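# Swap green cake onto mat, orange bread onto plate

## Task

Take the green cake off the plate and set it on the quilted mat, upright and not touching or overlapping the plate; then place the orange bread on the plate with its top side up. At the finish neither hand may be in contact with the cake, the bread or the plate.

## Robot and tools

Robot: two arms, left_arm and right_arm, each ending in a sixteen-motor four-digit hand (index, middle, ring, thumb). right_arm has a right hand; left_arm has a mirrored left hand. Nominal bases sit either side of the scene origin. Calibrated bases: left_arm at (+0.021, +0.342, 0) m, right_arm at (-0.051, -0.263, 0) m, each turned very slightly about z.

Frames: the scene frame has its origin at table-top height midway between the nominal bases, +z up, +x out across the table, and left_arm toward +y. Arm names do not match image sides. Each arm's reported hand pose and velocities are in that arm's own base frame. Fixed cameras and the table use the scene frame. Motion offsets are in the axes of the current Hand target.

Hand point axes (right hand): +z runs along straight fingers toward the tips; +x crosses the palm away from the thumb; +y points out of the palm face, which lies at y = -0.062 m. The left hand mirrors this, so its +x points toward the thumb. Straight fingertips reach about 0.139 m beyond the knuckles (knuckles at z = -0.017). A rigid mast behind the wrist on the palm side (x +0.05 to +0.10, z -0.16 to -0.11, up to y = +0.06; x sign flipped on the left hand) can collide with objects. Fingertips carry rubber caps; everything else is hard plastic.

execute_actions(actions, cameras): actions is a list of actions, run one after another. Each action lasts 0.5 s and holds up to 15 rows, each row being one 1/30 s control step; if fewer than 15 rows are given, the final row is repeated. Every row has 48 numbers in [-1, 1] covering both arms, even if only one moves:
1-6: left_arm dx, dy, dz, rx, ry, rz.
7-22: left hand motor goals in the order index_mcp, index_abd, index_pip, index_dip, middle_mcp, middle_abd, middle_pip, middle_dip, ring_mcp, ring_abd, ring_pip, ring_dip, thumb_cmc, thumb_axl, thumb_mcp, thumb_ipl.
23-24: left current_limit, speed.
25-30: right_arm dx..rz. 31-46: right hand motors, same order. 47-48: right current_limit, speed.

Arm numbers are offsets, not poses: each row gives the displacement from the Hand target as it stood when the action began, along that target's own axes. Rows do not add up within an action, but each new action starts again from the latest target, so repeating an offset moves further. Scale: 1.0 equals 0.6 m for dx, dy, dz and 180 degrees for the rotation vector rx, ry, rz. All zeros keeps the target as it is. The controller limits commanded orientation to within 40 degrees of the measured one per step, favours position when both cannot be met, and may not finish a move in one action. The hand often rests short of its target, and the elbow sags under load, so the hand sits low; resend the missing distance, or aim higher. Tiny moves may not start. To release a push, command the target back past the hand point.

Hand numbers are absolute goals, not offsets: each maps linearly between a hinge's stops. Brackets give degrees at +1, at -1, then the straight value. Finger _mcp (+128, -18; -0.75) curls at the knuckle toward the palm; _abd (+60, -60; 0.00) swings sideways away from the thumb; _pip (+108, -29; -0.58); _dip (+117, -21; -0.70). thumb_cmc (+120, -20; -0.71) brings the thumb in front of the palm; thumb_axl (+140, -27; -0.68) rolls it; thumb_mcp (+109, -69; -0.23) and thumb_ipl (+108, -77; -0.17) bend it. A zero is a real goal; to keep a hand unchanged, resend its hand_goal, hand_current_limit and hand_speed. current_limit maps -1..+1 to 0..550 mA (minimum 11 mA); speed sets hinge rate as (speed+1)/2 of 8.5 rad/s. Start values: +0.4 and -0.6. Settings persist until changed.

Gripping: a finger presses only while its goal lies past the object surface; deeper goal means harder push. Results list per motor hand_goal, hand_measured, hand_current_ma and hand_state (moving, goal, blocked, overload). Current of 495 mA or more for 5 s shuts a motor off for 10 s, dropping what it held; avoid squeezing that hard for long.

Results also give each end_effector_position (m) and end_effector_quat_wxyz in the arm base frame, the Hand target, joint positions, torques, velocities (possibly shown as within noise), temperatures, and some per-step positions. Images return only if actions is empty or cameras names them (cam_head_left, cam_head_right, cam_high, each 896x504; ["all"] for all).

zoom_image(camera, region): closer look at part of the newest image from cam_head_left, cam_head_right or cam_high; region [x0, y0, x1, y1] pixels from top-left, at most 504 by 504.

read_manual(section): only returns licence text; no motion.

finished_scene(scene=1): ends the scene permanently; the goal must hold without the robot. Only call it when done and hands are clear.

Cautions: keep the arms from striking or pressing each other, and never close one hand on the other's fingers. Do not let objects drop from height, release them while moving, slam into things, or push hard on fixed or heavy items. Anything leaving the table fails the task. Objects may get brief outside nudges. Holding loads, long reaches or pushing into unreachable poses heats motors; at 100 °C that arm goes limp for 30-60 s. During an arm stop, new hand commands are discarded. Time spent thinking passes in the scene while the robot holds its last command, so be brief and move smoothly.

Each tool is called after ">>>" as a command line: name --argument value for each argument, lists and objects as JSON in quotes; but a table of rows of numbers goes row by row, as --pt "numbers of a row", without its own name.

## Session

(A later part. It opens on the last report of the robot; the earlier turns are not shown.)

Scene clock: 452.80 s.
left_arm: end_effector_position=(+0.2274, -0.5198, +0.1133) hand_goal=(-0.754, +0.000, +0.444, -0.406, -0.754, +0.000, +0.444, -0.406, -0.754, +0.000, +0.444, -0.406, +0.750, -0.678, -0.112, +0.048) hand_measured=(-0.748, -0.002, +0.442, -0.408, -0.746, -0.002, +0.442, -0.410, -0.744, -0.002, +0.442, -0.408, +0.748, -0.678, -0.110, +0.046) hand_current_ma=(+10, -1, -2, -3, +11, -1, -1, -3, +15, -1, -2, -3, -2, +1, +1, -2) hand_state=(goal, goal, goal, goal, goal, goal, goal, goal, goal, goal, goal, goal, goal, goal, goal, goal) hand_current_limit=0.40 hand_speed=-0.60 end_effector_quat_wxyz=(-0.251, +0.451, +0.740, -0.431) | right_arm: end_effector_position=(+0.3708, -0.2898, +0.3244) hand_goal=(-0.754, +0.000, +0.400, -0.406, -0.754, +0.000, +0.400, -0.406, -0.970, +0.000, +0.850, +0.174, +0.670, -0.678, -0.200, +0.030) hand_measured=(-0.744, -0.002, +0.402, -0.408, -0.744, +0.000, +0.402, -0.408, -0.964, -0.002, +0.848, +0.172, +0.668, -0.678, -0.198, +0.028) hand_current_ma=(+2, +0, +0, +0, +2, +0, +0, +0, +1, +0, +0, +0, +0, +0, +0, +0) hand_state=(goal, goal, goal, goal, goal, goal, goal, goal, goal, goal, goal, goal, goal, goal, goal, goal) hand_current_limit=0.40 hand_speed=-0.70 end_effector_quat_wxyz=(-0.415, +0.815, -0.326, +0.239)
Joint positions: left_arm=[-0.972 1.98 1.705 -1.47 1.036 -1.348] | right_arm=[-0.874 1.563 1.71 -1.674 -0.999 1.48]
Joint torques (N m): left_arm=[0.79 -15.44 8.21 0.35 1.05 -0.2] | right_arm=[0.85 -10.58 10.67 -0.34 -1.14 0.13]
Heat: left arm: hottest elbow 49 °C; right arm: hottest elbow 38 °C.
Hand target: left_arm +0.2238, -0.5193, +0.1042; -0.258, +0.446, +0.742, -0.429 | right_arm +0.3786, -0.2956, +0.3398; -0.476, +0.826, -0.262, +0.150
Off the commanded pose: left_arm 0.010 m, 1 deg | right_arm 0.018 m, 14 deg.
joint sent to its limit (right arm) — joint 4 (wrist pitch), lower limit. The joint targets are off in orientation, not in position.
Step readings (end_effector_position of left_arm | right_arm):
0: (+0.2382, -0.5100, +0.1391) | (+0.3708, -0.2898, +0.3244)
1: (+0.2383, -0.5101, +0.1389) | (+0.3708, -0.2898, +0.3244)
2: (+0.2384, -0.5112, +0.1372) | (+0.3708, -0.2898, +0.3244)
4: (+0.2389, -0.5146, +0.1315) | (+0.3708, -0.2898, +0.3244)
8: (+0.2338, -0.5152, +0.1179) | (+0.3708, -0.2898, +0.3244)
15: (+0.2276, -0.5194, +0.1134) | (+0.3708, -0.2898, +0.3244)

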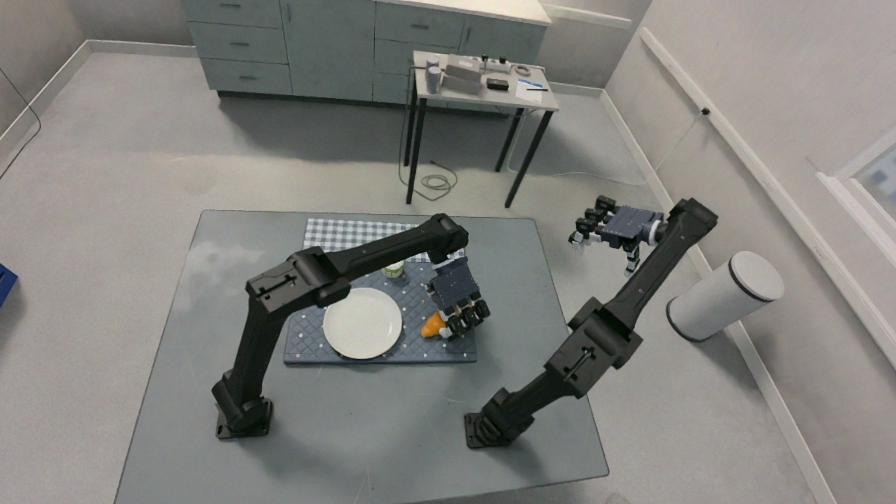

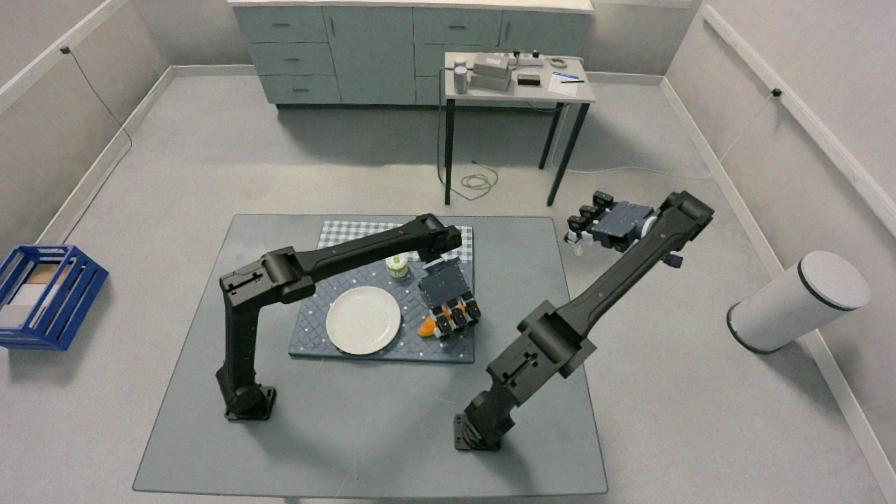

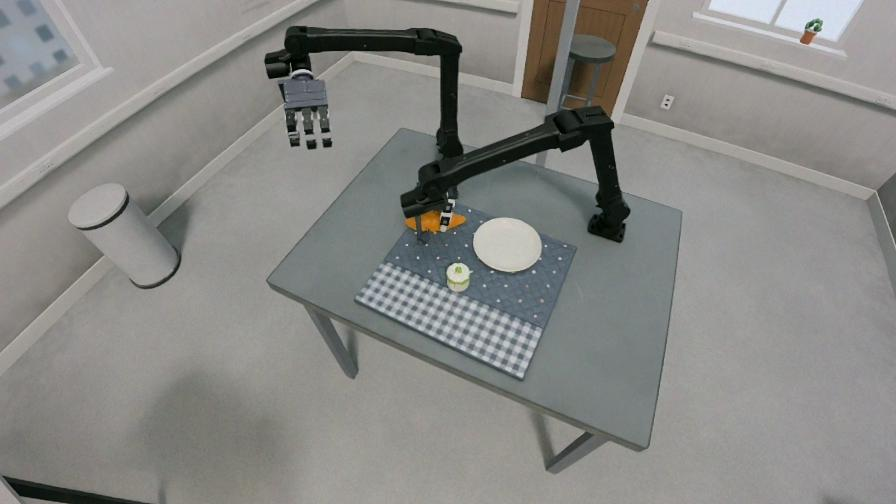

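>>> execute_actions --actions '[[[0,0.0367,0.0365,0,0,0,-0.753,0,0.445,-0.406,-0.753,0,0.445,-0.406,-0.753,0,0.445,-0.406,0.75,-0.678,-0.112,0.049,0.4,-0.6,0,0,0,0,0,0,-0.753,0,0.4,-0.406,-0.753,0,0.4,-0.406,-0.97,0,0.85,0.174,0.671,-0.677,-0.2,0.03,0.4,-0.7]]]' --cameras '["all"]'

>>> zoom_image --camera "cam_head_left" --region '[400, 260, 500, 360]'

>>> zoom_image --camera "cam_head_right" --region '[400, 260, 500, 360]'

>>> zoom_image --camera "cam_high" --region '[380, 160, 500, 280]'

Scene clock: 465.17 s.
left_arm: end_effector_position=(+0.2213, -0.5248, +0.0879) hand_goal=(-0.754, +0.000, +0.444, -0.406, -0.754, +0.000, +0.444, -0.406, -0.754, +0.000, +0.444, -0.406, +0.750, -0.678, -0.112, +0.048) hand_measured=(-0.748, -0.002, +0.442, -0.408, -0.750, -0.002, +0.446, -0.404, -0.748, +0.000, +0.446, -0.404, +0.748, -0.678, -0.110, +0.046) hand_current_ma=(+10, -1, -2, -3, +5, -1, +2, +3, +7, +0, +2, +2, -2, +1, +1, -2) hand_state=(goal, goal, goal, goal, goal, goal, goal, goal, goal, goal, goal, goal, goal, goal, goal, goal) hand_current_limit=0.40 hand_speed=-0.60 end_effector_quat_wxyz=(-0.249, +0.451, +0.738, -0.436) | right_arm: end_effector_position=(+0.3708, -0.2898, +0.3244) hand_goal=(-0.754, +0.000, +0.400, -0.406, -0.754, +0.000, +0.400, -0.406, -0.970, +0.000, +0.850, +0.174, +0.670, -0.678, -0.200, +0.030) hand_measured=(-0.744, -0.002, +0.402, -0.408, -0.744, +0.000, +0.402, -0.408, -0.964, -0.002, +0.848, +0.172, +0.668, -0.678, -0.198, +0.028) hand_current_ma=(+2, +0, +0, +0, +2, +0, +0, +0, +1, +0, +0, +0, +0, +0, +0, +0) hand_state=(goal, goal, goal, goal, goal, goal, goal, goal, goal, goal, goal, goal, goal, goal, goal, goal) hand_current_limit=0.40 hand_speed=-0.70 end_effector_quat_wxyz=(-0.415, +0.815, -0.326, +0.239)
Joint positions: left_arm=[-0.983 1.993 1.655 -1.378 1.046 -1.375] | right_arm=[-0.874 1.563 1.71 -1.674 -0.999 1.48]
Joint torques (N m): left_arm=[0.62 -15.09 7.99 0.42 0.73 -0.21] | right_arm=[-0.03 -11.75 10.4 -0.28 -1.14 0.12]
Heat: left arm: hottest elbow 47 °C; right arm: hottest elbow 38 °C.
Hand target: left_arm +0.2168, -0.5231, +0.0741; -0.258, +0.446, +0.742, -0.429 | right_arm +0.3786, -0.2956, +0.3398; -0.476, +0.826, -0.262, +0.150
Off the commanded pose: left_arm 0.015 m, 1 deg | right_arm 0.018 m, 14 deg.
joint sent to its limit (right arm) — joint 4 (wrist pitch), lower limit. The joint targets are off in orientation, not in position.
Step readings (end_effector_position of left_arm | right_arm):
0: (+0.2273, -0.5198, +0.1133) | (+0.3708, -0.2898, +0.3244)
1: (+0.2274, -0.5199, +0.1132) | (+0.3708, -0.2898, +0.3244)
2: (+0.2276, -0.5204, +0.1115) | (+0.3708, -0.2898, +0.3244)
4: (+0.2272, -0.5226, +0.1070) | (+0.3708, -0.2898, +0.3244)
8: (+0.2245, -0.5249, +0.0981) | (+0.3708, -0.2898, +0.3244)
15: (+0.2220, -0.5250, +0.0901) | (+0.3708, -0.2898, +0.3244)

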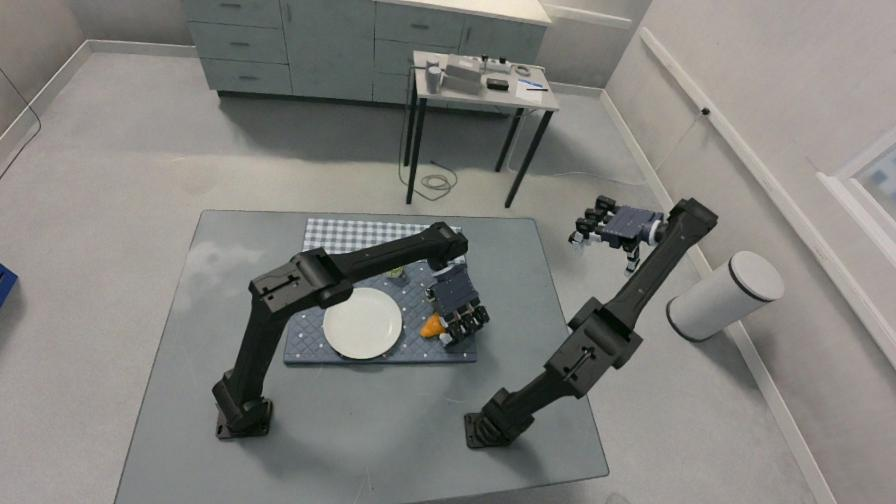

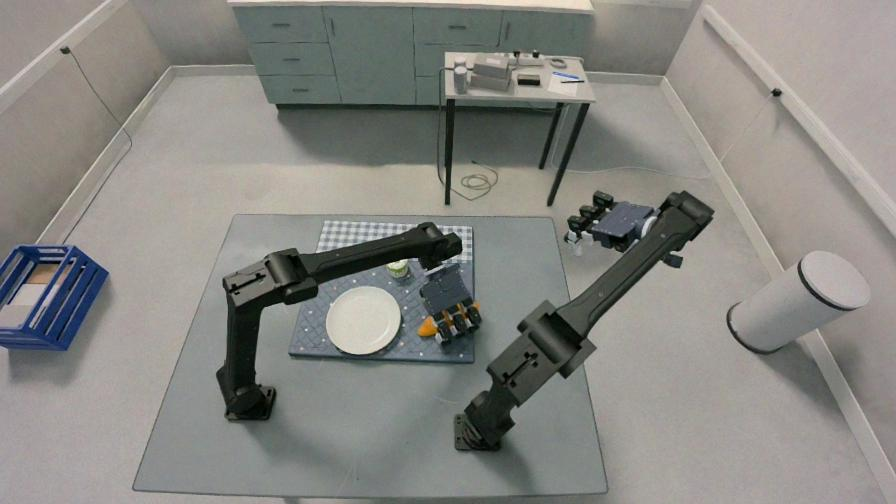

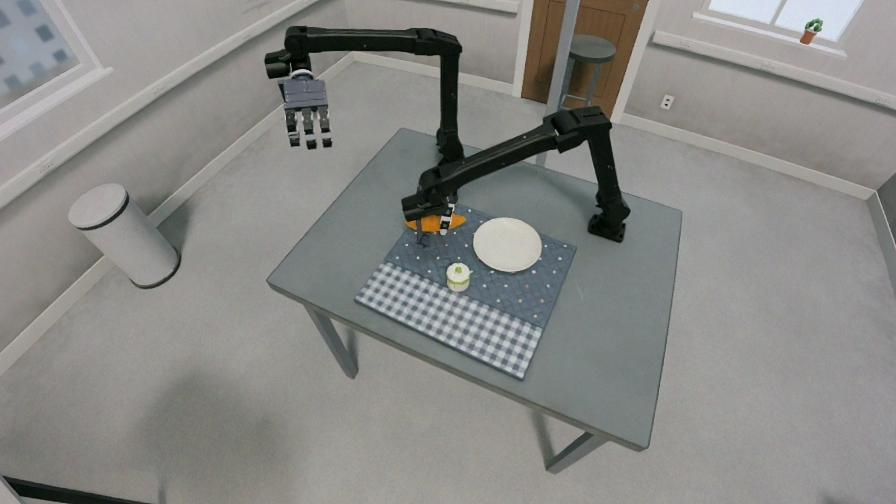

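Scaled by 5.040 from the camera's 896x504 image, which has a finer 1280x720 frame.

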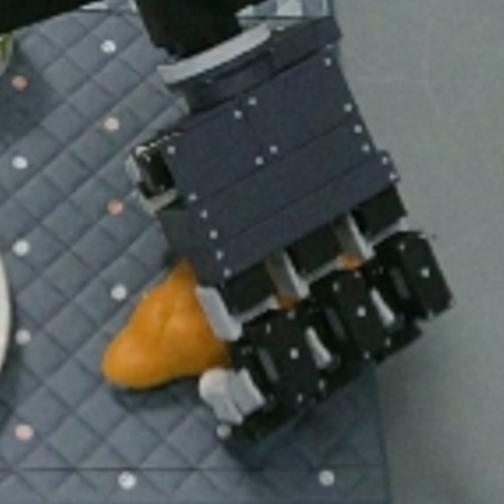

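Scaled by 5.040 from the camera's 896x504 image, which has a finer 1280x720 frame.

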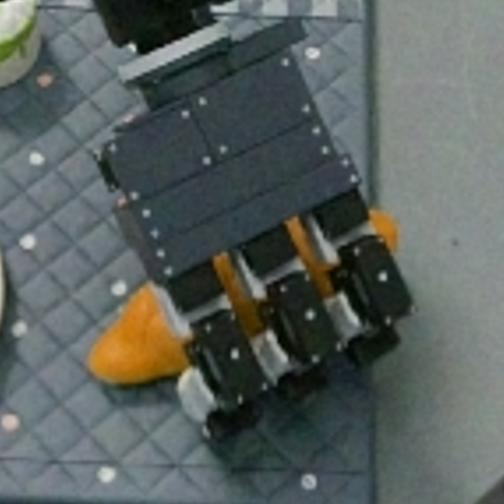

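Scaled by 4.200 from the camera's 896x504 image, which has a finer 1280x720 frame.

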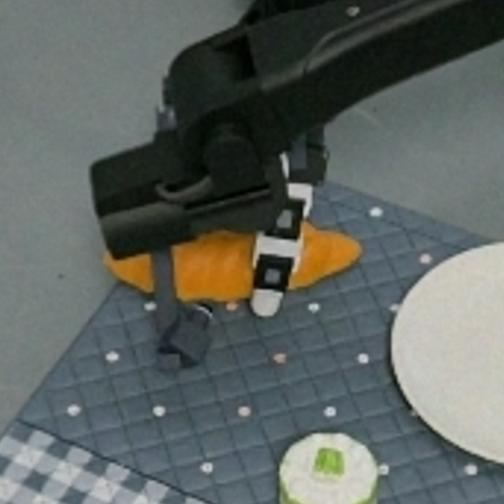

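>>> execute_actions --actions '[[[0,0.029,0.0167,0,0,0,-0.753,0,0.445,-0.406,-0.753,0,0.445,-0.406,-0.753,0,0.445,-0.406,0.75,-0.678,-0.112,0.049,0.4,-0.6,0,0,0,0,0,0,-0.753,0,0.4,-0.406,-0.753,0,0.4,-0.406,-0.97,0,0.85,0.174,0.671,-0.677,-0.2,0.03,0.4,-0.7]]]' --cameras '["all"]'

>>> zoom_image --camera "cam_head_left" --region '[400, 260, 500, 360]'

>>> zoom_image --camera "cam_high" --region '[400, 180, 480, 260]'

Scene clock: 473.20 s.
left_arm: end_effector_position=(+0.2208, -0.5252, +0.0673) hand_goal=(-0.754, +0.000, +0.444, -0.406, -0.754, +0.000, +0.444, -0.406, -0.754, +0.000, +0.444, -0.406, +0.750, -0.678, -0.112, +0.048) hand_measured=(-0.748, -0.002, +0.442, -0.408, -0.750, -0.002, +0.444, -0.404, -0.750, +0.000, +0.446, -0.404, +0.748, -0.678, -0.110, +0.046) hand_current_ma=(+10, -1, -2, -2, +3, -1, +0, +2, +6, +0, +2, +2, -2, +1, +1, -2) hand_state=(goal, goal, goal, goal, goal, goal, goal, goal, goal, goal, goal, goal, goal, goal, goal, goal) hand_current_limit=0.40 hand_speed=-0.60 end_effector_quat_wxyz=(-0.249, +0.451, +0.738, -0.435) | right_arm: end_effector_position=(+0.3708, -0.2898, +0.3244) hand_goal=(-0.754, +0.000, +0.400, -0.406, -0.754, +0.000, +0.400, -0.406, -0.970, +0.000, +0.850, +0.174, +0.670, -0.678, -0.200, +0.030) hand_measured=(-0.744, -0.002, +0.402, -0.408, -0.744, +0.000, +0.402, -0.408, -0.964, -0.002, +0.848, +0.172, +0.668, -0.678, -0.198, +0.028) hand_current_ma=(+2, +0, +0, +0, +2, +0, +0, +0, +1, +0, +0, +0, +0, +0, +0, +0) hand_state=(goal, goal, goal, goal, goal, goal, goal, goal, goal, goal, goal, goal, goal, goal, goal, goal) hand_current_limit=0.40 hand_speed=-0.70 end_effector_quat_wxyz=(-0.415, +0.815, -0.326, +0.239)
Joint positions: left_arm=[-0.984 2.013 1.631 -1.333 1.045 -1.375] | right_arm=[-0.874 1.563 1.71 -1.674 -0.999 1.48]
Joint torques (N m): left_arm=[0.73 -15.21 7.91 0.43 0.74 -0.21] | right_arm=[0.09 -11.34 10.74 -0.34 -1.1 0.18]
Heat: left arm: hottest elbow 46 °C; right arm: hottest elbow 38 °C.
Hand target: left_arm +0.2166, -0.5231, +0.0542; -0.258, +0.446, +0.742, -0.429 | right_arm +0.3786, -0.2956, +0.3398; -0.476, +0.826, -0.262, +0.150
Off the commanded pose: left_arm 0.014 m, 1 deg | right_arm 0.018 m, 14 deg.
joint sent to its limit (right arm) — joint 4 (wrist pitch), lower limit. The joint targets are off in orientation, not in position.
Step readings (end_effector_position of left_arm | right_arm):
0: (+0.2213, -0.5248, +0.0879) | (+0.3708, -0.2898, +0.3244)
1: (+0.2214, -0.5249, +0.0879) | (+0.3708, -0.2898, +0.3244)
2: (+0.2216, -0.5253, +0.0873) | (+0.3708, -0.2898, +0.3244)
4: (+0.2220, -0.5259, +0.0849) | (+0.3708, -0.2898, +0.3244)
8: (+0.2215, -0.5258, +0.0773) | (+0.3708, -0.2898, +0.3244)
15: (+0.2209, -0.5252, +0.0673) | (+0.3708, -0.2898, +0.3244)

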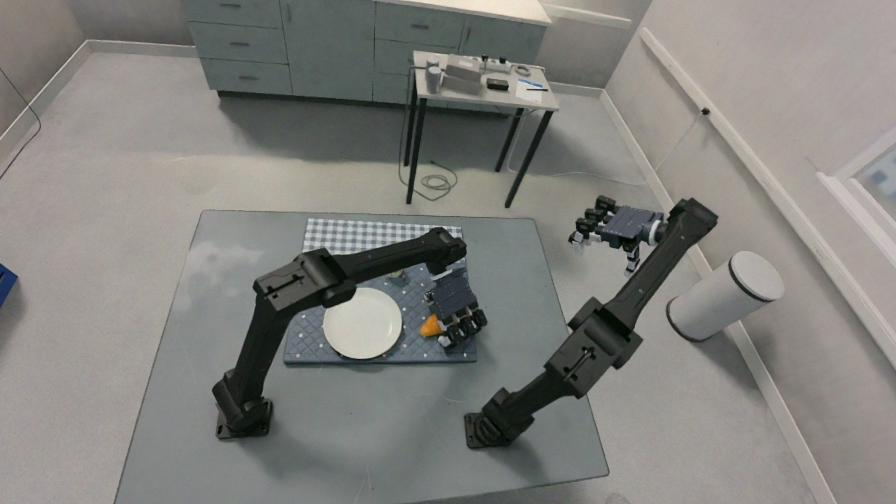

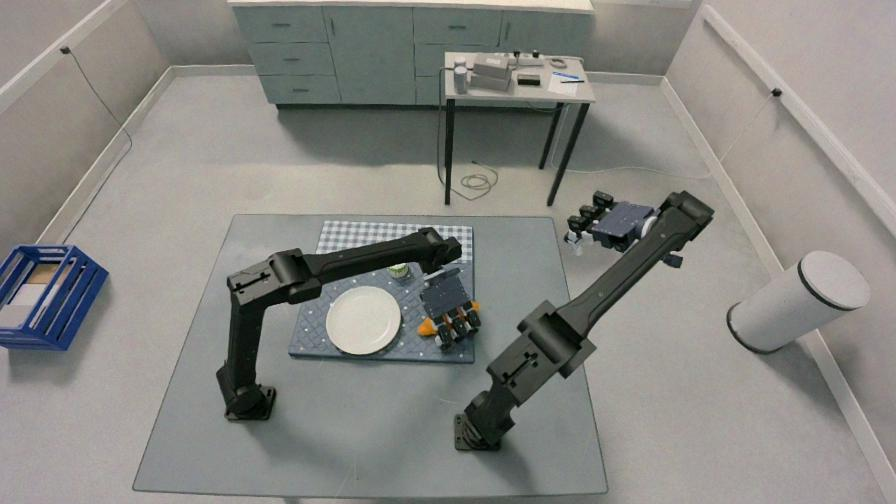

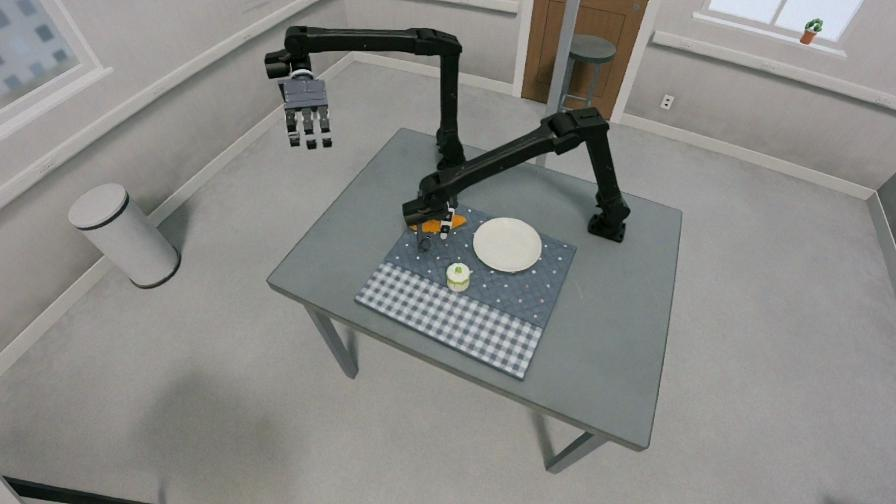

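Scaled by 5.040 from the camera's 896x504 image, which has a finer 1280x720 frame.

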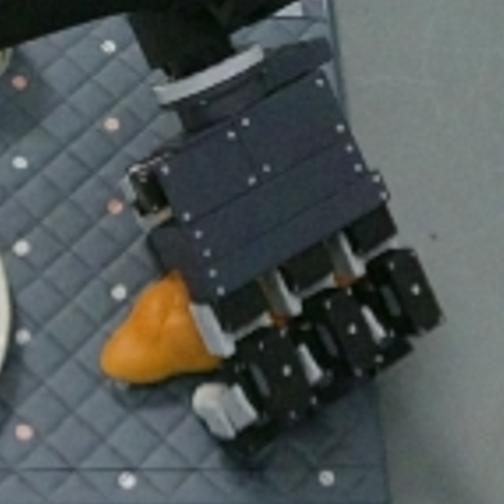

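Scaled by 6.300 from the camera's 896x504 image, which has a finer 1280x720 frame.

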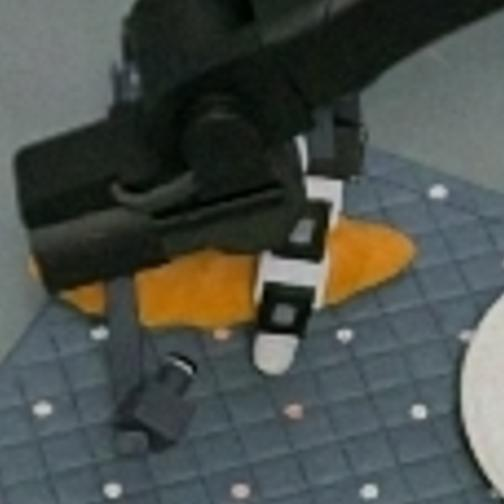

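>>> execute_actions --actions '[[[0,0,0,0,0,0,-0.616,0,0.445,-0.406,-0.616,0,0.445,-0.406,-0.616,0,0.445,-0.406,0.75,-0.678,0.09,0.09,0.1,-0.85,0,0,0,0,0,0,-0.753,0,0.4,-0.406,-0.753,0,0.4,-0.406,-0.97,0,0.85,0.174,0.671,-0.677,-0.2,0.03,0.4,-0.7]],[[0,0,0,0,0,0,-0.616,0,0.445,-0.406,-0.616,0,0.445,-0.406,-0.616,0,0.445,-0.406,0.75,-0.678,0.09,0.09,0.1,-0.85,0,0,0,0,0,0,-0.753,0,0.4,-0.406,-0.753,0,0.4,-0.406,-0.97,0,0.85,0.174,0.671,-0.677,-0.2,0.03,0.4,-0.7]]]' --cameras '["all"]'

>>> zoom_image --camera "cam_head_left" --region '[400, 260, 500, 360]'

>>> zoom_image --camera "cam_high" --region '[400, 180, 480, 260]'

Scene clock: 497.90 s.
left_arm: end_effector_position=(+0.2142, -0.5285, +0.0679) hand_goal=(-0.616, +0.000, +0.444, -0.406, -0.616, +0.000, +0.444, -0.406, -0.616, +0.000, +0.444, -0.406, +0.750, -0.678, +0.090, +0.090) hand_measured=(-0.618, -0.002, +0.442, -0.408, -0.654, -0.002, +0.428, -0.412, -0.658, +0.000, +0.436, -0.408, +0.732, -0.684, +0.006, +0.072) hand_current_ma=(-2, -1, -2, -2, -97, -1, -28, -7, -111, +0, -13, -1, -33, -9, -303, -52) hand_state=(goal, goal, goal, goal, blocked, goal, goal, goal, blocked, goal, goal, goal, goal, goal, blocked, goal) hand_current_limit=0.10 hand_speed=-0.85 end_effector_quat_wxyz=(-0.252, +0.454, +0.735, -0.437) | right_arm: end_effector_position=(+0.3708, -0.2898, +0.3244) hand_goal=(-0.754, +0.000, +0.400, -0.406, -0.754, +0.000, +0.400, -0.406, -0.970, +0.000, +0.850, +0.174, +0.670, -0.678, -0.200, +0.030) hand_measured=(-0.744, -0.002, +0.402, -0.408, -0.744, +0.000, +0.402, -0.408, -0.964, -0.002, +0.848, +0.172, +0.668, -0.678, -0.198, +0.028) hand_current_ma=(+2, +0, +0, +0, +2, +0, +0, +0, +1, +0, +0, +0, +0, +0, +0, +0) hand_state=(goal, goal, goal, goal, goal, goal, goal, goal, goal, goal, goal, goal, goal, goal, goal, goal) hand_current_limit=0.40 hand_speed=-0.70 end_effector_quat_wxyz=(-0.415, +0.815, -0.326, +0.239)
Joint positions: left_arm=[-0.996 2.013 1.631 -1.332 1.051 -1.375] | right_arm=[-0.874 1.563 1.71 -1.674 -0.999 1.48]
Joint torques (N m): left_arm=[1.55 -15.09 7.88 0.4 0.49 -0.22] | right_arm=[0.32 -11.52 10.56 -0.44 -1.09 0.13]
Motor temperatures (°C): left_arm=[27 33 45 26 30 26] | right_arm=[25 31 39 26 28 23]
Heat: left arm: hottest elbow 45 °C; right arm: hottest elbow 39 °C.
Hand target: left_arm +0.2168, -0.5231, +0.0542; -0.258, +0.446, +0.742, -0.429 | right_arm +0.3786, -0.2956, +0.3398; -0.476, +0.826, -0.262, +0.150
Off the commanded pose: left_arm 0.015 m, 2 deg | right_arm 0.018 m, 14 deg.
joint sent to its limit (right arm) — joint 4 (wrist pitch), lower limit. The joint targets are off in orientation, not in position.
Step readings (end_effector_position of left_arm | right_arm):
0: (+0.2208, -0.5252, +0.0673) | (+0.3708, -0.2898, +0.3244)
1: (+0.2208, -0.5252, +0.0673) | (+0.3708, -0.2898, +0.3244)
2: (+0.2208, -0.5252, +0.0673) | (+0.3708, -0.2898, +0.3244)
4: (+0.2199, -0.5257, +0.0676) | (+0.3708, -0.2898, +0.3244)
8: (+0.2159, -0.5275, +0.0679) | (+0.3708, -0.2898, +0.3244)
15: (+0.2142, -0.5285, +0.0679) | (+0.3708, -0.2898, +0.3244)
16: (+0.2142, -0.5285, +0.0679) | (+0.3708, -0.2898, +0.3244)
17: (+0.2142, -0.5285, +0.0679) | (+0.3708, -0.2898, +0.3244)
19: (+0.2142, -0.5285, +0.0679) | (+0.3708, -0.2898, +0.3244)
23: (+0.2142, -0.5285, +0.0679) | (+0.3708, -0.2898, +0.3244)
30: (+0.2142, -0.5285, +0.0679) | (+0.3708, -0.2898, +0.3244)

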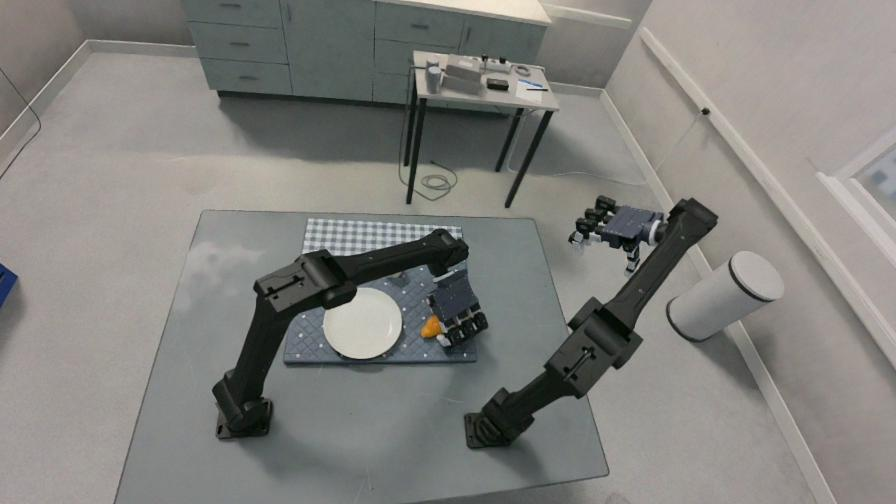

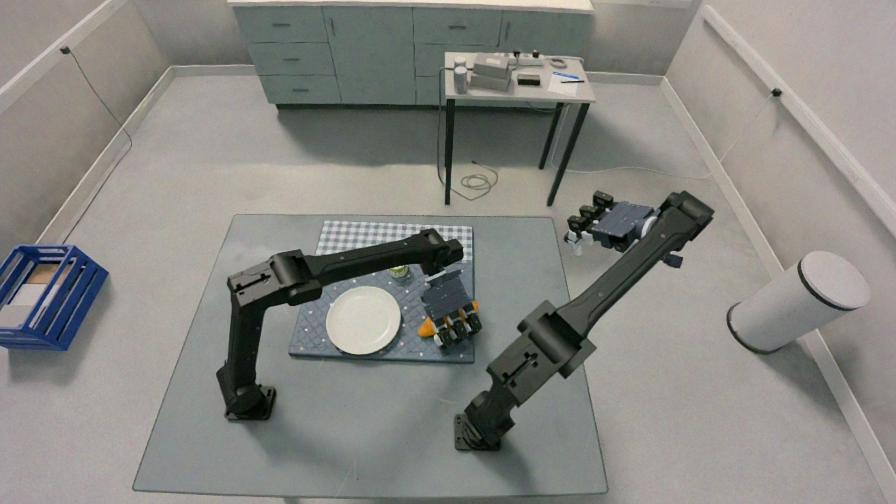

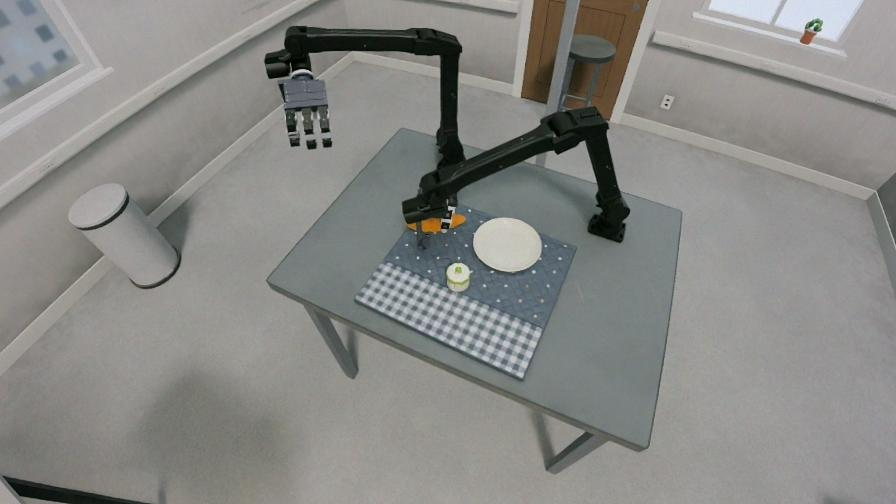

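Scaled by 5.040 from the camera's 896x504 image, which has a finer 1280x720 frame.

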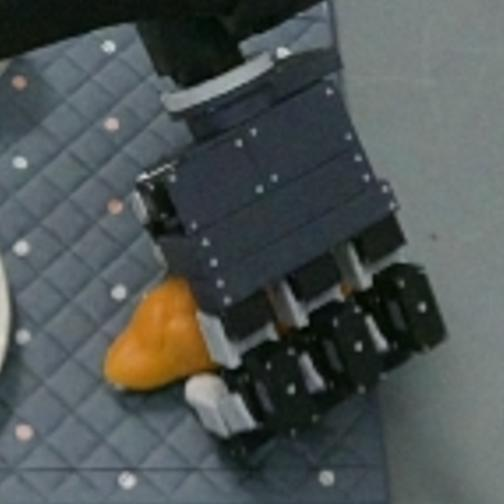

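Scaled by 6.300 from the camera's 896x504 image, which has a finer 1280x720 frame.

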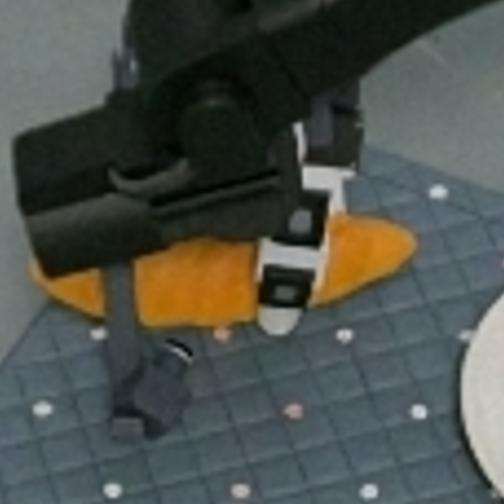

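>>> execute_actions --actions '[[[0,0,0,0,0,0,-0.55,0,0.455,-0.406,-0.595,0,0.455,-0.406,-0.595,0,0.455,-0.406,0.75,-0.678,0.16,0.11,0.35,-0.85,0,0,0,0,0,0,-0.753,0,0.4,-0.406,-0.753,0,0.4,-0.406,-0.97,0,0.85,0.174,0.671,-0.677,-0.2,0.03,0.4,-0.7]]]' --cameras '[]'

Scene clock: 505.70 s.
left_arm: end_effector_position=(+0.2141, -0.5286, +0.0680) hand_goal=(-0.550, +0.000, +0.454, -0.406, -0.596, +0.000, +0.454, -0.406, -0.596, +0.000, +0.454, -0.406, +0.750, -0.678, +0.160, +0.110) hand_measured=(-0.590, -0.002, +0.434, -0.412, -0.650, -0.002, +0.428, -0.414, -0.650, +0.000, +0.436, -0.410, +0.728, -0.686, +0.016, +0.066) hand_current_ma=(-108, -1, -42, -9, -155, -1, -54, -13, -162, +0, -35, -4, -50, -18, -371, -172) hand_state=(blocked, goal, blocked, goal, blocked, goal, blocked, goal, blocked, goal, goal, goal, blocked, goal, blocked, moving) hand_current_limit=0.35 hand_speed=-0.85 end_effector_quat_wxyz=(-0.253, +0.454, +0.734, -0.437) | right_arm: end_effector_position=(+0.3708, -0.2898, +0.3244) hand_goal=(-0.754, +0.000, +0.400, -0.406, -0.754, +0.000, +0.400, -0.406, -0.970, +0.000, +0.850, +0.174, +0.670, -0.678, -0.200, +0.030) hand_measured=(-0.744, -0.002, +0.402, -0.408, -0.744, +0.000, +0.402, -0.408, -0.964, -0.002, +0.848, +0.172, +0.668, -0.678, -0.198, +0.028) hand_current_ma=(+2, +0, +0, +0, +2, +0, +0, +0, +1, +0, +0, +0, +0, +0, +0, +0) hand_state=(goal, goal, goal, goal, goal, goal, goal, goal, goal, goal, goal, goal, goal, goal, goal, goal) hand_current_limit=0.40 hand_speed=-0.70 end_effector_quat_wxyz=(-0.415, +0.815, -0.326, +0.239)
Joint positions: left_arm=[-0.996 2.013 1.631 -1.332 1.052 -1.375] | right_arm=[-0.874 1.563 1.71 -1.674 -0.999 1.48]
Joint torques (N m): left_arm=[1.55 -15.15 7.86 0.38 0.42 -0.22] | right_arm=[0.26 -11.28 10.62 -0.08 -1.13 0.04]
Heat: left arm: hottest elbow 44 °C; right arm: hottest elbow 39 °C.
Hand target: left_arm +0.2168, -0.5231, +0.0542; -0.258, +0.446, +0.742, -0.429 | right_arm +0.3786, -0.2956, +0.3398; -0.476, +0.826, -0.262, +0.150
Off the commanded pose: left_arm 0.015 m, 2 deg | right_arm 0.018 m, 14 deg.
joint sent to its limit (right arm) — joint 4 (wrist pitch), lower limit. The joint targets are off in orientation, not in position.
Step readings (end_effector_position of left_arm | right_arm):
0: (+0.2142, -0.5285, +0.0679) | (+0.3708, -0.2898, +0.3244)
1: (+0.2142, -0.5285, +0.0679) | (+0.3708, -0.2898, +0.3244)
2: (+0.2142, -0.5285, +0.0679) | (+0.3708, -0.2898, +0.3244)
4: (+0.2142, -0.5285, +0.0679) | (+0.3708, -0.2898, +0.3244)
8: (+0.2141, -0.5286, +0.0680) | (+0.3708, -0.2898, +0.3244)
15: (+0.2141, -0.5286, +0.0680) | (+0.3708, -0.2898, +0.3244)
No camera images: "cameras" was empty.

>>> execute_actions --actions '[[[0,0,0,0,0,0,-0.52,0,0.465,-0.406,-0.565,0,0.465,-0.406,-0.595,0,0.455,-0.406,0.75,-0.678,0.17,0.12,0.38,-0.85,0,0,0,0,0,0,-0.753,0,0.4,-0.406,-0.753,0,0.4,-0.406,-0.97,0,0.85,0.174,0.671,-0.677,-0.2,0.03,0.4,-0.7]],[[0,-0.0505,-0.0292,0,0,0,-0.52,0,0.465,-0.406,-0.565,0,0.465,-0.406,-0.595,0,0.455,-0.406,0.75,-0.678,0.17,0.12,0.38,-0.85,0,0,0,0,0,0,-0.753,0,0.4,-0.406,-0.753,0,0.4,-0.406,-0.97,0,0.85,0.174,0.671,-0.677,-0.2,0.03,0.4,-0.7]]]' --cameras '["all"]'

>>> zoom_image --camera "cam_head_left" --region '[400, 260, 500, 360]'

>>> zoom_image --camera "cam_high" --region '[400, 180, 480, 260]'

Scene clock: 512.20 s.
left_arm: end_effector_position=(+0.2095, -0.5202, +0.0714) hand_goal=(-0.520, +0.000, +0.464, -0.406, -0.566, +0.000, +0.464, -0.406, -0.596, +0.000, +0.454, -0.406, +0.750, -0.678, +0.170, +0.120) hand_measured=(-0.578, +0.000, +0.430, -0.418, -0.638, +0.000, +0.428, -0.420, -0.638, +0.006, +0.436, -0.412, +0.724, -0.688, +0.022, +0.064) hand_current_ma=(-175, -1, -77, -18, -231, +0, -84, -26, -115, +6, -36, -7, -56, -18, -379, -232) hand_state=(blocked, goal, blocked, goal, blocked, goal, blocked, goal, blocked, goal, goal, goal, blocked, goal, blocked, blocked) hand_current_limit=0.38 hand_speed=-0.85 end_effector_quat_wxyz=(-0.267, +0.446, +0.739, -0.428) | right_arm: end_effector_position=(+0.3708, -0.2898, +0.3244) hand_goal=(-0.754, +0.000, +0.400, -0.406, -0.754, +0.000, +0.400, -0.406, -0.970, +0.000, +0.850, +0.174, +0.670, -0.678, -0.200, +0.030) hand_measured=(-0.744, -0.002, +0.402, -0.408, -0.744, +0.000, +0.402, -0.408, -0.964, -0.002, +0.848, +0.172, +0.668, -0.678, -0.198, +0.028) hand_current_ma=(+2, +0, +0, +0, +2, +0, +0, +0, +1, +0, +0, +0, +0, +0, +0, +0) hand_state=(goal, goal, goal, goal, goal, goal, goal, goal, goal, goal, goal, goal, goal, goal, goal, goal) hand_current_limit=0.40 hand_speed=-0.70 end_effector_quat_wxyz=(-0.415, +0.815, -0.326, +0.239)
Joint positions: left_arm=[-0.996 2.01 1.631 -1.374 1.048 -1.375] | right_arm=[-0.874 1.563 1.71 -1.674 -0.999 1.48]
Joint torques (N m): left_arm=[1.55 -17.55 11.25 -1.07 0.63 -0.24] | right_arm=[0.21 -11.58 10.52 -0.23 -1.08 0.08]
Heat: left arm: hottest elbow 44 °C; right arm: hottest elbow 39 °C.
Hand target: left_arm +0.2168, -0.5230, +0.0892; -0.258, +0.446, +0.742, -0.429 | right_arm +0.3786, -0.2956, +0.3398; -0.476, +0.826, -0.262, +0.150
Off the commanded pose: left_arm 0.019 m, 1 deg | right_arm 0.018 m, 14 deg.
joint sent to its limit (right arm) — joint 4 (wrist pitch), lower limit. The joint targets are off in orientation, not in position.
Step readings (end_effector_position of left_arm | right_arm):
0: (+0.2140, -0.5286, +0.0681) | (+0.3708, -0.2898, +0.3244)
1: (+0.2140, -0.5286, +0.0681) | (+0.3708, -0.2898, +0.3244)
2: (+0.2140, -0.5286, +0.0681) | (+0.3708, -0.2898, +0.3244)
4: (+0.2140, -0.5286, +0.0681) | (+0.3708, -0.2898, +0.3244)
8: (+0.2140, -0.5286, +0.0681) | (+0.3708, -0.2898, +0.3244)
15: (+0.2140, -0.5286, +0.0681) | (+0.3708, -0.2898, +0.3244)
16: (+0.2140, -0.5286, +0.0681) | (+0.3708, -0.2898, +0.3244)
17: (+0.2139, -0.5286, +0.0681) | (+0.3708, -0.2898, +0.3244)
19: (+0.2131, -0.5272, +0.0686) | (+0.3708, -0.2898, +0.3244)
23: (+0.2110, -0.5232, +0.0706) | (+0.3708, -0.2898, +0.3244)
30: (+0.2096, -0.5203, +0.0712) | (+0.3708, -0.2898, +0.3244)

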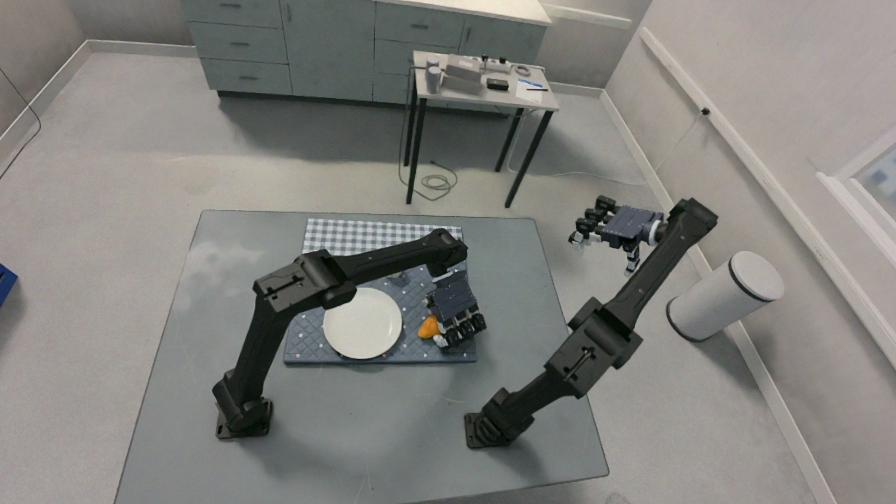

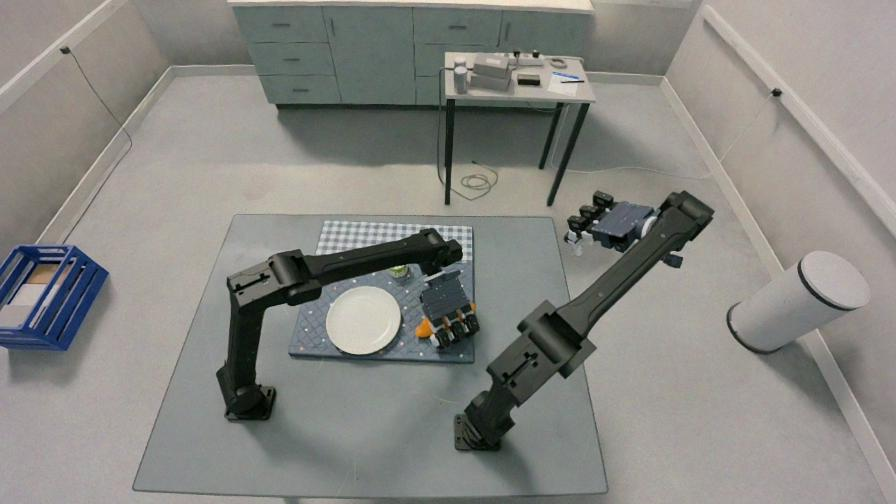

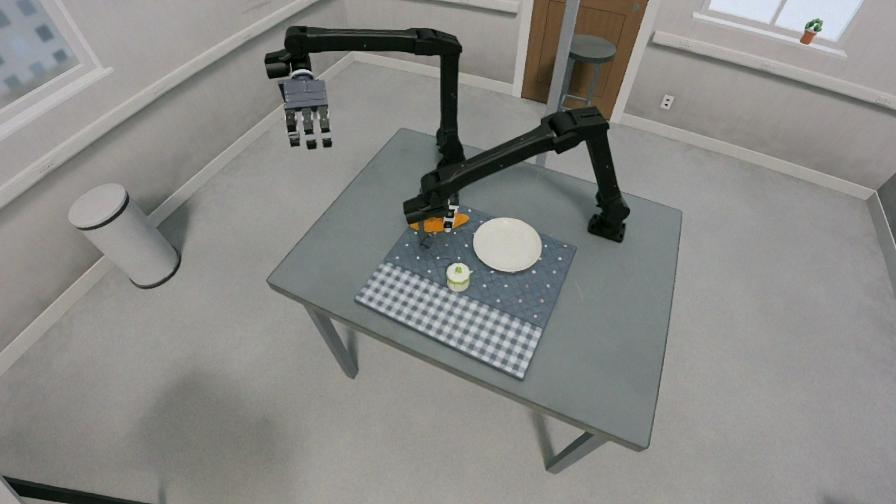

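Scaled by 5.040 from the camera's 896x504 image, which has a finer 1280x720 frame.

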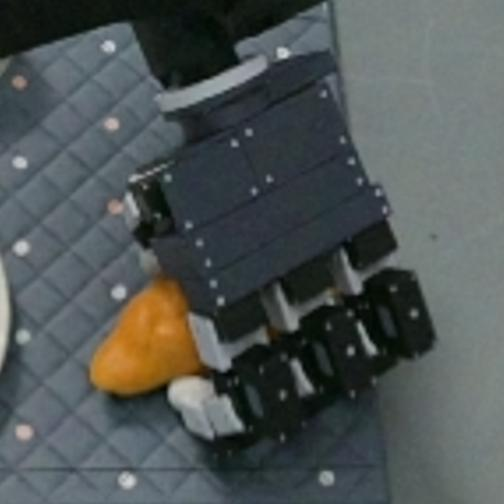

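Scaled by 6.300 from the camera's 896x504 image, which has a finer 1280x720 frame.

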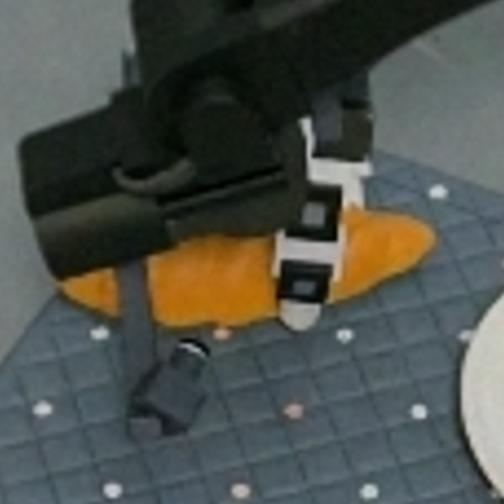

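>>> execute_actions --actions '[[[0,-0.0577,-0.0333,0,0,0,-0.52,0,0.465,-0.406,-0.565,0,0.465,-0.406,-0.595,0,0.455,-0.406,0.75,-0.678,0.17,0.12,0.38,-0.85,0,0,0,0,0,0,-0.753,0,0.4,-0.406,-0.753,0,0.4,-0.406,-0.97,0,0.85,0.174,0.671,-0.677,-0.2,0.03,0.4,-0.7]],[[0,-0.0433,-0.025,0,0,0,-0.52,0,0.465,-0.406,-0.565,0,0.465,-0.406,-0.595,0,0.455,-0.406,0.75,-0.678,0.17,0.12,0.38,-0.85,0,0,0,0,0,0,-0.753,0,0.4,-0.406,-0.753,0,0.4,-0.406,-0.97,0,0.85,0.174,0.671,-0.677,-0.2,0.03,0.4,-0.7]]]' --cameras '["all"]'

>>> zoom_image --camera "cam_head_left" --region '[400, 260, 500, 360]'

>>> zoom_image --camera "cam_high" --region '[400, 160, 500, 260]'

Scene clock: 518.20 s.
left_arm: end_effector_position=(+0.2037, -0.5097, +0.1315) hand_goal=(-0.520, +0.000, +0.464, -0.406, -0.566, +0.000, +0.464, -0.406, -0.596, +0.000, +0.454, -0.406, +0.750, -0.678, +0.170, +0.120) hand_measured=(-0.578, +0.000, +0.430, -0.418, -0.634, +0.000, +0.428, -0.422, -0.632, +0.006, +0.434, -0.414, +0.722, -0.688, +0.020, +0.064) hand_current_ma=(-171, -1, -77, -19, -219, +0, -84, -28, -94, +6, -39, -10, -61, -19, -379, -233) hand_state=(blocked, goal, blocked, goal, blocked, goal, blocked, goal, blocked, goal, goal, goal, blocked, goal, blocked, blocked) hand_current_limit=0.38 hand_speed=-0.85 end_effector_quat_wxyz=(-0.282, +0.435, +0.746, -0.418) | right_arm: end_effector_position=(+0.3708, -0.2898, +0.3244) hand_goal=(-0.754, +0.000, +0.400, -0.406, -0.754, +0.000, +0.400, -0.406, -0.970, +0.000, +0.850, +0.174, +0.670, -0.678, -0.200, +0.030) hand_measured=(-0.744, -0.002, +0.402, -0.408, -0.744, +0.000, +0.402, -0.408, -0.964, -0.002, +0.848, +0.172, +0.668, -0.678, -0.198, +0.028) hand_current_ma=(+2, +0, +0, +0, +2, +0, +0, +0, +1, +0, +0, +0, +0, +0, +0, +0) hand_state=(goal, goal, goal, goal, goal, goal, goal, goal, goal, goal, goal, goal, goal, goal, goal, goal) hand_current_limit=0.40 hand_speed=-0.70 end_effector_quat_wxyz=(-0.415, +0.815, -0.326, +0.239)
Joint positions: left_arm=[-0.996 1.954 1.704 -1.54 1.043 -1.383] | right_arm=[-0.874 1.563 1.71 -1.674 -0.999 1.48]
Joint torques (N m): left_arm=[1.61 -16.97 14.43 -0.87 0.84 -0.18] | right_arm=[0.73 -10.52 10.48 -0.28 -1.11 0.16]
Heat: left arm: hottest elbow 45 °C; right arm: hottest elbow 39 °C.
Hand target: left_arm +0.2169, -0.5230, +0.1591; -0.258, +0.446, +0.742, -0.429 | right_arm +0.3786, -0.2956, +0.3398; -0.476, +0.826, -0.262, +0.150
Off the commanded pose: left_arm 0.033 m, 3 deg | right_arm 0.018 m, 14 deg.
joint sent to its limit (right arm) — joint 4 (wrist pitch), lower limit. The joint targets are off in orientation, not in position.
Step readings (end_effector_position of left_arm | right_arm):
0: (+0.2095, -0.5202, +0.0714) | (+0.3708, -0.2898, +0.3244)
1: (+0.2094, -0.5200, +0.0714) | (+0.3708, -0.2898, +0.3244)
2: (+0.2088, -0.5191, +0.0723) | (+0.3708, -0.2898, +0.3244)
4: (+0.2061, -0.5141, +0.0759) | (+0.3708, -0.2898, +0.3244)
8: (+0.2017, -0.5067, +0.0866) | (+0.3708, -0.2898, +0.3244)
15: (+0.2032, -0.5089, +0.1010) | (+0.3708, -0.2898, +0.3244)
16: (+0.2033, -0.5092, +0.1017) | (+0.3708, -0.2898, +0.3244)
17: (+0.2032, -0.5089, +0.1028) | (+0.3708, -0.2898, +0.3244)
19: (+0.2021, -0.5072, +0.1063) | (+0.3708, -0.2898, +0.3244)
23: (+0.2019, -0.5069, +0.1167) | (+0.3708, -0.2898, +0.3244)
30: (+0.2040, -0.5101, +0.1308) | (+0.3708, -0.2898, +0.3244)

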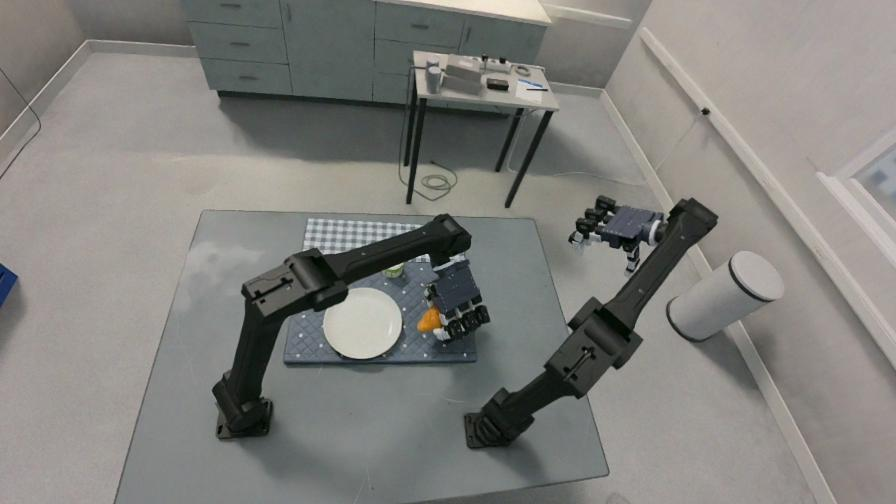

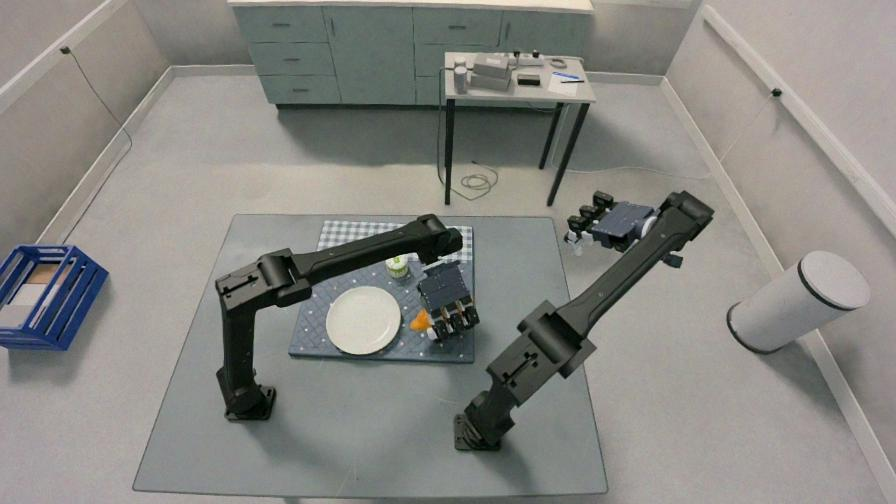

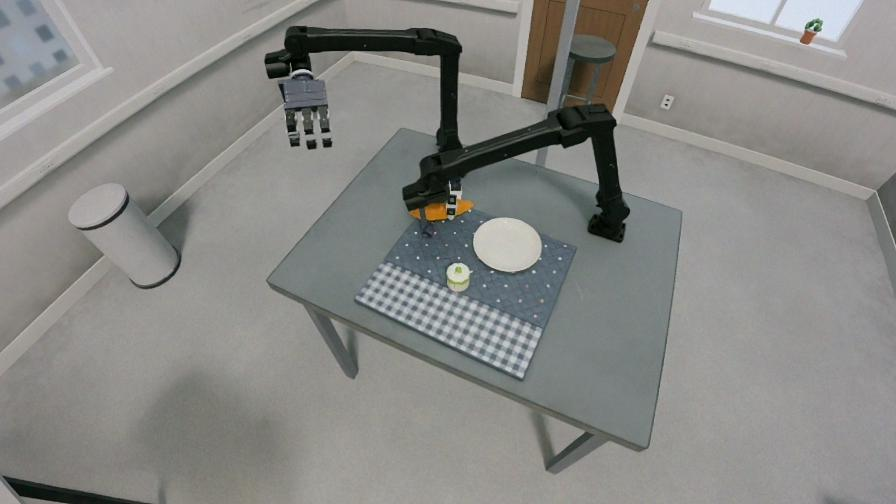

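Scaled by 5.040 from the camera's 896x504 image, which has a finer 1280x720 frame.

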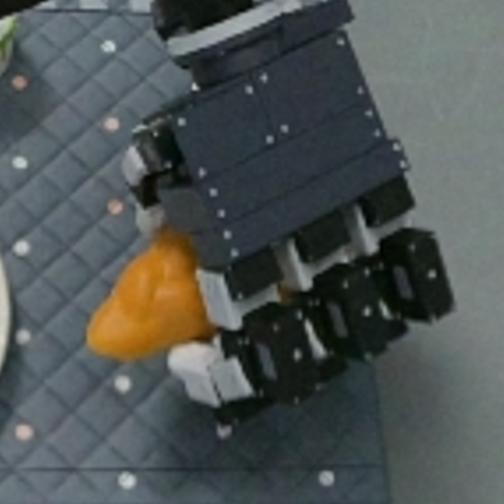

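Scaled by 5.040 from the camera's 896x504 image, which has a finer 1280x720 frame.

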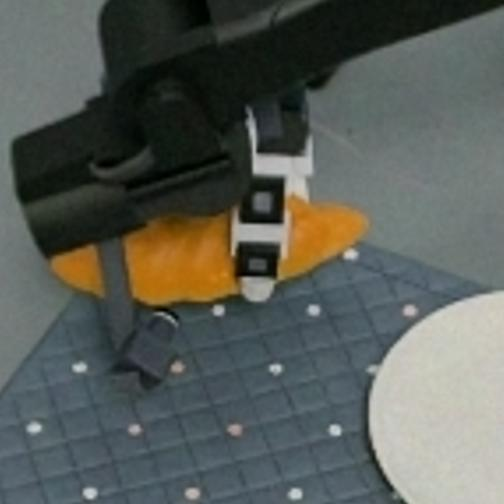

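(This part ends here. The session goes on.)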